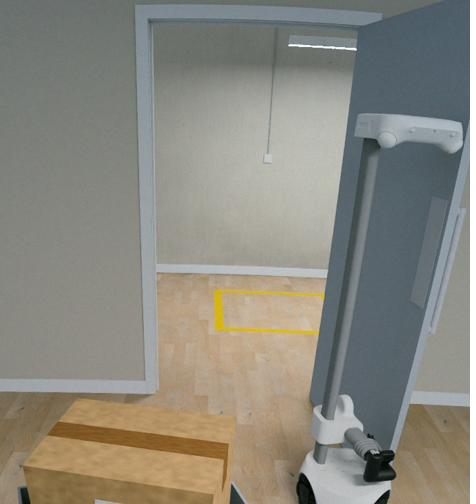

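>>> move:
  blocking: false
  r2: {"base":{"strafe_m":0.13},"joints":{"gripper_m":-0.036},"pace":"slow"}

>>> wait:
  seconds: 1.5
  cameras: []

>>> wait:
  seconds: 2
  cameras: []

>>> move:
  blocking: false
  r2: {"base":{"rotate_rad":-0.06},"pace":"slow"}

>>> wait:
  seconds: 2
  cameras: []

>>> move:
  blocking: false
  r2: {"base":{"strafe_m":0.13},"pace":"slow"}

>>> wait:
  seconds: 3
  cameras: ["r1_head_right_camera","r2_head_camera","r2_wrist_camera"]

Scene clock: 602.40 s.
move: r2 moving
r1: as last shown
r1.lidar_m: 3.92 2.22 1.92 1.90 0.25 0.30 - 1.43 2.15 2.81 1.04 1.11
r1.servo_current: wrist_yaw_rad=39(72) wrist_pitch_rad=46(46) wrist_roll_rad=39(59) gripper_m=39(46)
r1.wrist_depth_mm: 136 138 - - 389 234 - / 108 138 - - 399 219 - / 114 139 243 - 404 220 160 / 133 149 - - 404 224 160 / 1336 1863 - - 413 223 160 / 1182 1182 193 1182 187 223 170 / 866 759 768 798 410 192 -
r2.base_odometry: x=-0.380 y=-1.361 heading=-2.019
r2.turned_by_wheels: +0.000
r2.turned_by_imu: +0.000
r2.base_tilt: forward=-0.7 right=+0.1
r2.lidar_m: 0.34 0.35 2.20 2.14 2.29 2.82 2.76 2.99 2.62 2.59 2.80 0.44
r2.base_status: strafe_m moving
r2.joint_positions: lift_m=+0.688 arm_m=+0.000 wrist_yaw_rad=-0.001 wrist_pitch_rad=+0.008 wrist_roll_rad=+1.569 gripper_m=-0.032
r2.joint_status: gripper_m moving
r2.measured_speeds: translate_m=-0.001 strafe_m=+0.055 rotate_rad=+0.003 lift_m=+0.000 arm_m=+0.000 wrist_yaw_rad=-0.007 wrist_pitch_rad=+0.000 wrist_roll_rad=+0.000
r2.motor_effort: lift_m=+21(21) arm_m=-4(4) wheel_0=-12(12) wheel_1=+6(9) wheel_2=+1(4)
r2.servo_current: wrist_yaw_rad=46(52) wrist_pitch_rad=52(59) wrist_roll_rad=59(59) gripper_m=130(156)
r2.hand_pose: x=+0.4592 y=-0.0876 z=+0.8636 quat_wxyz=(+0.708, +0.706, +0.003, -0.003) (m; r2's base frame)
r2.wrist_depth_mm: - 1808 - 257 281 289 290 / - - - 262 266 1537 1205 / - - - 193 255 1618 - / - - 640 183 245 788 - / - 496 462 178 236 831 - / - - 185 169 179 - - / - - 508 - 220 - -
pictures: none

Scene clock: 603.90 s.
earlier move: r2 moving
r1.base_odometry: x=-1.849 y=+1.472 heading=+2.907
r1.turned_by_wheels: +0.000
r1.turned_by_imu: +0.000
r1.base_tilt: forward=-1.6 right=+1.2
r1.lidar_m: 3.92 2.25 1.92 1.91 0.25 0.31 - 1.42 2.14 2.83 1.06 1.17
r1.base_status: not commanded
r1.joint_positions: lift_m=+0.127 arm_m=+0.000 wrist_yaw_rad=+3.092 wrist_pitch_rad=+0.002 wrist_roll_rad=+0.000 gripper_m=+0.056
r1.joint_status: not commanded
r1.measured_speeds: all 0
r1.motor_effort: lift_m=+20(20) arm_m=+4(4) wheel_0=+1(1) wheel_1=+0(1) wheel_2=+0(0)
r1.servo_current: wrist_yaw_rad=52(72) wrist_pitch_rad=39(52) wrist_roll_rad=39(59) gripper_m=46(52)
r1.hand_pose: x=-0.1128 y=+0.1017 z=+0.3046 quat_wxyz=(+0.025, -0.001, +0.000, +1.000) (m; r1's base frame)
r1.wrist_depth_mm: 135 138 - - 389 234 - / 107 138 - - 397 219 - / 114 139 243 - 402 221 160 / 134 150 - - 410 223 160 / 1308 - - - 410 223 160 / 1182 1205 194 1205 188 223 170 / 854 750 759 788 407 193 -
r2.base_odometry: x=-0.277 y=-1.410 heading=-2.019
r2.turned_by_wheels: +0.000
r2.turned_by_imu: +0.000
r2.base_tilt: forward=-0.7 right=+0.1
r2.lidar_m: 0.38 0.38 2.09 2.05 2.18 2.79 2.78 2.96 2.77 2.70 2.91 0.45
r2.base_status: strafe_m moving
r2.joint_positions: lift_m=+0.688 arm_m=+0.000 wrist_yaw_rad=-0.003 wrist_pitch_rad=+0.008 wrist_roll_rad=+1.569 gripper_m=-0.035
r2.joint_status: all done
r2.measured_speeds: translate_m=+0.000 strafe_m=+0.021 rotate_rad=+0.001 lift_m=+0.000 arm_m=+0.000 wrist_yaw_rad=+0.000 wrist_pitch_rad=+0.000 wrist_roll_rad=+0.000
r2.motor_effort: lift_m=+21(21) arm_m=-4(4) wheel_0=-6(14) wheel_1=+3(9) wheel_2=+0(4)
r2.servo_current: wrist_yaw_rad=46(59) wrist_pitch_rad=52(59) wrist_roll_rad=46(59) gripper_m=111(156)
r2.hand_pose: x=+0.4590 y=-0.0883 z=+0.8636 quat_wxyz=(+0.708, +0.706, +0.002, -0.004) (m; r2's base frame)
r2.wrist_depth_mm: - - - 178 241 1430 1118 / - - - 177 238 1661 521 / - - - 175 236 809 - / - - 462 233 234 842 - / - - 480 172 231 831 - / - - 185 169 178 - - / - - 574 - 228 - -
wait: 1.50 s; no rest
pictures: none
No camera images: "cameras" was empty.

Scene clock: 604.33 s.
earlier move: r2 done
r1.base_odometry: x=-1.849 y=+1.472 heading=+2.907
r1.turned_by_wheels: +0.000
r1.turned_by_imu: +0.000
r1.base_tilt: forward=-1.6 right=+1.3
r1.lidar_m: 3.88 2.22 1.89 1.90 0.25 0.30 - 1.42 2.15 2.80 1.07 1.19
r1.base_status: not commanded
r1.joint_positions: lift_m=+0.127 arm_m=+0.000 wrist_yaw_rad=+3.092 wrist_pitch_rad=+0.002 wrist_roll_rad=+0.000 gripper_m=+0.056
r1.joint_status: not commanded
r1.measured_speeds: all 0
r1.motor_effort: lift_m=+20(20) arm_m=+4(4) wheel_0=+0(1) wheel_1=+0(1) wheel_2=+0(0)
r1.servo_current: wrist_yaw_rad=72(72) wrist_pitch_rad=46(52) wrist_roll_rad=46(59) gripper_m=46(52)
r1.hand_pose: x=-0.1128 y=+0.1017 z=+0.3046 quat_wxyz=(+0.025, -0.001, +0.000, +1.000) (m; r1's base frame)
r1.wrist_depth_mm: 136 138 - - 394 234 - / 108 138 - - 397 220 - / 115 139 243 - 402 222 160 / 133 150 - - 404 223 160 / 1308 1983 - - 407 224 161 / 1182 1205 194 1182 187 224 170 / 854 759 750 798 410 192 -
r2.base_odometry: x=-0.276 y=-1.411 heading=-2.019
r2.turned_by_wheels: +0.000
r2.turned_by_imu: +0.000
r2.base_tilt: forward=-0.7 right=+0.1
r2.lidar_m: 0.37 0.38 2.08 2.03 2.14 2.82 2.75 2.99 2.74 2.70 2.93 0.44
r2.base_status: done
r2.joint_positions: lift_m=+0.688 arm_m=+0.000 wrist_yaw_rad=-0.003 wrist_pitch_rad=+0.008 wrist_roll_rad=+1.569 gripper_m=-0.035
r2.joint_status: all done
r2.measured_speeds: all 0
r2.motor_effort: lift_m=+21(21) arm_m=-4(4) wheel_0=-7(14) wheel_1=+3(9) wheel_2=+0(4)
r2.servo_current: wrist_yaw_rad=46(65) wrist_pitch_rad=59(59) wrist_roll_rad=46(59) gripper_m=104(156)
r2.hand_pose: x=+0.4590 y=-0.0883 z=+0.8636 quat_wxyz=(+0.708, +0.706, +0.002, -0.004) (m; r2's base frame)
r2.wrist_depth_mm: - - - 178 241 1464 1160 / - - - 177 238 1618 517 / - - - 174 236 798 - / - - 466 232 234 831 - / - - 480 171 231 831 - / - - 185 169 178 - - / - - 574 - 228 - -
wait: 0.43 of 2 s (r2 has come to rest)
pictures: none
No camera images: "cameras" was empty.

Scene clock: 604.83 s.
move: r2 moving
r1: as last shown
r1.lidar_m: 3.90 2.21 1.90 1.89 0.25 0.32 - 1.42 2.15 2.79 1.04 1.15
r1.motor_effort: lift_m=+20(20) arm_m=+4(4) wheel_0=+1(1) wheel_1=+0(1) wheel_2=+0(0)
r1.servo_current: wrist_yaw_rad=59(59) wrist_pitch_rad=46(52) wrist_roll_rad=59(59) gripper_m=46(46)
r1.wrist_depth_mm: 136 137 - - 387 234 - / 108 138 - - 397 220 - / 115 138 242 - 402 220 160 / 133 150 - - 407 224 160 / 1366 1921 - - 410 224 160 / 1205 1182 193 1205 189 224 171 / 854 750 759 798 407 193 -
r2.base_odometry: x=-0.276 y=-1.411 heading=-2.078
r2.turned_by_wheels: -0.059
r2.turned_by_imu: -0.057
r2.base_tilt: forward=-0.7 right=+0.1
r2.lidar_m: 0.37 0.37 2.11 2.03 2.14 2.88 2.78 2.88 2.80 2.72 2.87 0.44
r2.base_status: rotate_rad moving
r2.joint_positions: lift_m=+0.688 arm_m=+0.000 wrist_yaw_rad=+0.002 wrist_pitch_rad=+0.008 wrist_roll_rad=+1.569 gripper_m=-0.035
r2.joint_status: not commanded
r2.measured_speeds: translate_m=+0.000 strafe_m=+0.000 rotate_rad=-0.009 lift_m=+0.000 arm_m=+0.000 wrist_yaw_rad=-0.036 wrist_pitch_rad=+0.000 wrist_roll_rad=+0.000
r2.motor_effort: lift_m=+21(21) arm_m=-4(4) wheel_0=+3(10) wheel_1=+4(7) wheel_2=+7(11)
r2.servo_current: wrist_yaw_rad=59(59) wrist_pitch_rad=46(52) wrist_roll_rad=39(59) gripper_m=104(117)
r2.hand_pose: x=+0.4595 y=-0.0868 z=+0.8636 quat_wxyz=(+0.708, +0.706, +0.004, -0.002) (m; r2's base frame)
r2.wrist_depth_mm: - 1921 - 191 259 1336 293 / - - - 187 251 1537 1160 / - - - 182 245 820 - / - - 530 179 238 831 - / - 477 469 175 233 831 - / - - 185 169 178 - - / - - 539 - 224 - -
pictures: none

Scene clock: 605.20 s.
earlier move: r2 done
r1.base_odometry: x=-1.849 y=+1.472 heading=+2.907
r1.turned_by_wheels: +0.000
r1.turned_by_imu: +0.000
r1.base_tilt: forward=-1.6 right=+1.2
r1.lidar_m: 3.92 2.24 1.92 1.90 0.25 0.29 - 1.43 2.14 2.81 1.06 1.16
r1.base_status: not commanded
r1.joint_positions: lift_m=+0.127 arm_m=+0.000 wrist_yaw_rad=+3.092 wrist_pitch_rad=+0.002 wrist_roll_rad=+0.000 gripper_m=+0.056
r1.joint_status: not commanded
r1.measured_speeds: all 0
r1.motor_effort: lift_m=+20(20) arm_m=+4(4) wheel_0=+0(1) wheel_1=+0(1) wheel_2=+0(0)
r1.servo_current: wrist_yaw_rad=59(59) wrist_pitch_rad=39(52) wrist_roll_rad=46(59) gripper_m=46(46)
r1.hand_pose: x=-0.1128 y=+0.1017 z=+0.3046 quat_wxyz=(+0.025, -0.001, +0.000, +1.000) (m; r1's base frame)
r1.wrist_depth_mm: 136 138 - - 394 234 - / 108 138 - - 397 219 - / 115 138 243 - 404 221 160 / 133 150 - - 404 223 160 / 1336 1921 - - 407 224 161 / 1182 1182 193 1182 188 224 169 / 842 759 759 809 413 192 -
r2.base_odometry: x=-0.276 y=-1.411 heading=-2.078
r2.turned_by_wheels: +0.000
r2.turned_by_imu: +0.000
r2.base_tilt: forward=-0.7 right=+0.1
r2.lidar_m: 0.32 0.36 2.09 2.04 2.15 2.85 2.75 2.92 2.78 2.70 2.85 0.42
r2.base_status: done
r2.joint_positions: lift_m=+0.688 arm_m=+0.000 wrist_yaw_rad=+0.000 wrist_pitch_rad=+0.008 wrist_roll_rad=+1.569 gripper_m=-0.035
r2.joint_status: not commanded
r2.measured_speeds: all 0
r2.motor_effort: lift_m=+21(21) arm_m=-4(4) wheel_0=+2(10) wheel_1=+3(7) wheel_2=+3(11)
r2.servo_current: wrist_yaw_rad=46(59) wrist_pitch_rad=52(59) wrist_roll_rad=52(59) gripper_m=104(117)
r2.hand_pose: x=+0.4593 y=-0.0874 z=+0.8636 quat_wxyz=(+0.708, +0.706, +0.003, -0.003) (m; r2's base frame)
r2.wrist_depth_mm: - - - 191 258 1366 290 / - - - 187 251 1576 1160 / - - - 182 244 820 - / - - 525 179 238 842 - / - 480 469 175 234 831 - / - - 185 169 178 - - / - - 539 - 224 - -
wait: 0.37 of 2 s (r2 has come to rest)
pictures: none
No camera images: "cameras" was empty.

Scene clock: 605.70 s.
move: r2 moving
r1: as last shown
r1.base_tilt: forward=-1.6 right=+1.3
r1.lidar_m: 3.91 2.19 1.90 1.90 0.25 0.31 - 1.44 2.14 2.82 1.07 1.19
r1.motor_effort: lift_m=+20(20) arm_m=+4(4) wheel_0=+1(1) wheel_1=+0(0) wheel_2=+0(0)
r1.servo_current: wrist_yaw_rad=59(59) wrist_pitch_rad=46(52) wrist_roll_rad=39(65) gripper_m=46(46)
r1.wrist_depth_mm: 135 138 - - 392 234 - / 108 138 - - 394 220 - / 115 138 243 - 402 220 160 / 133 150 - - 407 223 160 / 1336 1983 - - 410 224 161 / 1205 1229 194 1229 188 224 170 / 842 759 750 798 410 193 -
r2.base_odometry: x=-0.264 y=-1.418 heading=-2.078
r2.turned_by_wheels: +0.000
r2.turned_by_imu: +0.000
r2.base_tilt: forward=-0.7 right=+0.1
r2.lidar_m: 0.37 0.38 2.10 2.02 2.10 2.83 2.77 2.89 2.83 2.69 2.85 0.42
r2.base_status: strafe_m moving
r2.joint_positions: lift_m=+0.688 arm_m=+0.000 wrist_yaw_rad=+0.000 wrist_pitch_rad=+0.008 wrist_roll_rad=+1.569 gripper_m=-0.035
r2.joint_status: not commanded
r2.measured_speeds: translate_m=+0.000 strafe_m=+0.057 rotate_rad=+0.000 lift_m=+0.000 arm_m=+0.000 wrist_yaw_rad=+0.000 wrist_pitch_rad=+0.000 wrist_roll_rad=+0.000
r2.motor_effort: lift_m=+21(21) arm_m=-4(4) wheel_0=-11(11) wheel_1=+8(9) wheel_2=+1(2)
r2.servo_current: wrist_yaw_rad=46(52) wrist_pitch_rad=52(59) wrist_roll_rad=39(59) gripper_m=104(111)
r2.hand_pose: x=+0.4593 y=-0.0874 z=+0.8636 quat_wxyz=(+0.708, +0.706, +0.003, -0.003) (m; r2's base frame)
r2.wrist_depth_mm: - 1863 - 190 255 1336 1042 / - - - 185 248 1576 1138 / - - - 181 243 831 - / - - 517 235 237 842 - / - 480 473 174 233 831 - / - - 186 169 179 - - / - - 539 - 224 - -
pictures: none

Scene clock: 607.63 s.
earlier move: r2 done
r1.base_odometry: x=-1.849 y=+1.472 heading=+2.907
r1.turned_by_wheels: +0.000
r1.turned_by_imu: +0.000
r1.base_tilt: forward=-1.6 right=+1.2
r1.lidar_m: 3.94 2.24 1.91 1.90 0.25 0.30 - 1.42 2.15 2.83 1.08 1.21
r1.base_status: not commanded
r1.joint_positions: lift_m=+0.127 arm_m=+0.000 wrist_yaw_rad=+3.092 wrist_pitch_rad=+0.002 wrist_roll_rad=+0.000 gripper_m=+0.056
r1.joint_status: not commanded
r1.measured_speeds: all 0
r1.motor_effort: lift_m=+20(20) arm_m=+4(4) wheel_0=+1(1) wheel_1=+0(1) wheel_2=+0(0)
r1.servo_current: wrist_yaw_rad=46(72) wrist_pitch_rad=33(52) wrist_roll_rad=59(65) gripper_m=39(52)
r1.hand_pose: x=-0.1128 y=+0.1017 z=+0.3046 quat_wxyz=(+0.025, -0.001, +0.000, +1.000) (m; r1's base frame)
r1.wrist_depth_mm: 136 138 - - 394 234 - / 107 138 - - 397 220 - / 114 139 243 - 402 220 160 / 133 150 - - 407 223 160 / 1366 1983 - - 407 224 161 / 1182 1205 193 1229 188 224 170 / 854 750 759 798 410 192 -
r2.base_odometry: x=-0.163 y=-1.474 heading=-2.078
r2.turned_by_wheels: +0.000
r2.turned_by_imu: +0.000
r2.base_tilt: forward=-0.6 right=+0.1
r2.lidar_m: 0.37 0.42 1.98 1.91 1.98 2.81 2.75 2.90 2.92 2.85 2.96 0.44
r2.base_status: done
r2.joint_positions: lift_m=+0.688 arm_m=+0.000 wrist_yaw_rad=-0.001 wrist_pitch_rad=+0.008 wrist_roll_rad=+1.569 gripper_m=-0.035
r2.joint_status: not commanded
r2.measured_speeds: all 0
r2.motor_effort: lift_m=+21(21) arm_m=-3(4) wheel_0=-5(11) wheel_1=+5(9) wheel_2=+0(2)
r2.servo_current: wrist_yaw_rad=52(59) wrist_pitch_rad=52(59) wrist_roll_rad=46(59) gripper_m=111(111)
r2.hand_pose: x=+0.4592 y=-0.0876 z=+0.8636 quat_wxyz=(+0.708, +0.706, +0.003, -0.003) (m; r2's base frame)
r2.wrist_depth_mm: - - - 164 224 1537 1160 / - - - 166 225 1576 - / - - 544 166 227 809 - / - 473 455 167 228 842 - / - - 504 169 229 831 - / - - 186 169 178 - - / - - - - 232 1537 -
wait: 1.93 of 3 s (r2 has come to rest)
pictures: r1_head_right_camera, r2_head_camera, r2_wrist_camera
Images, in order (width x height): r1_head_right_camera 420x672, r2_head_camera 420x560, r2_wrist_camera 616x392.

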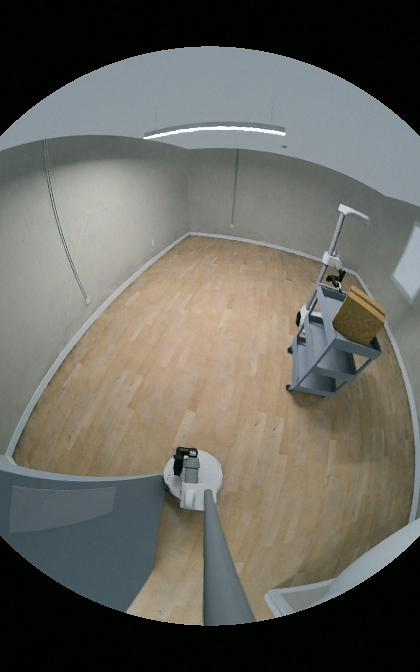

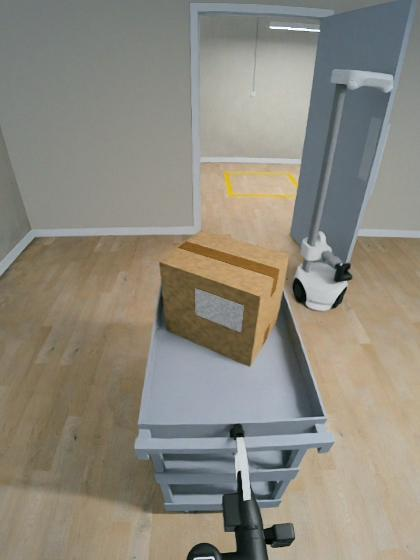

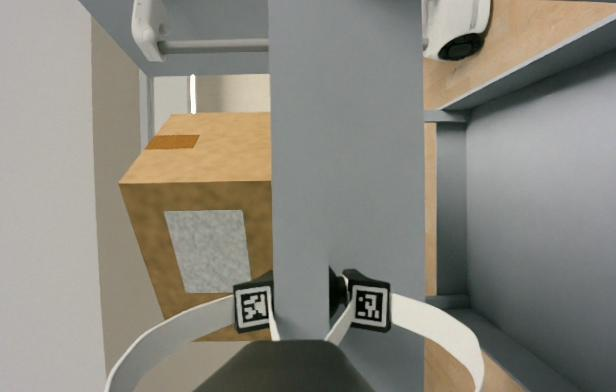

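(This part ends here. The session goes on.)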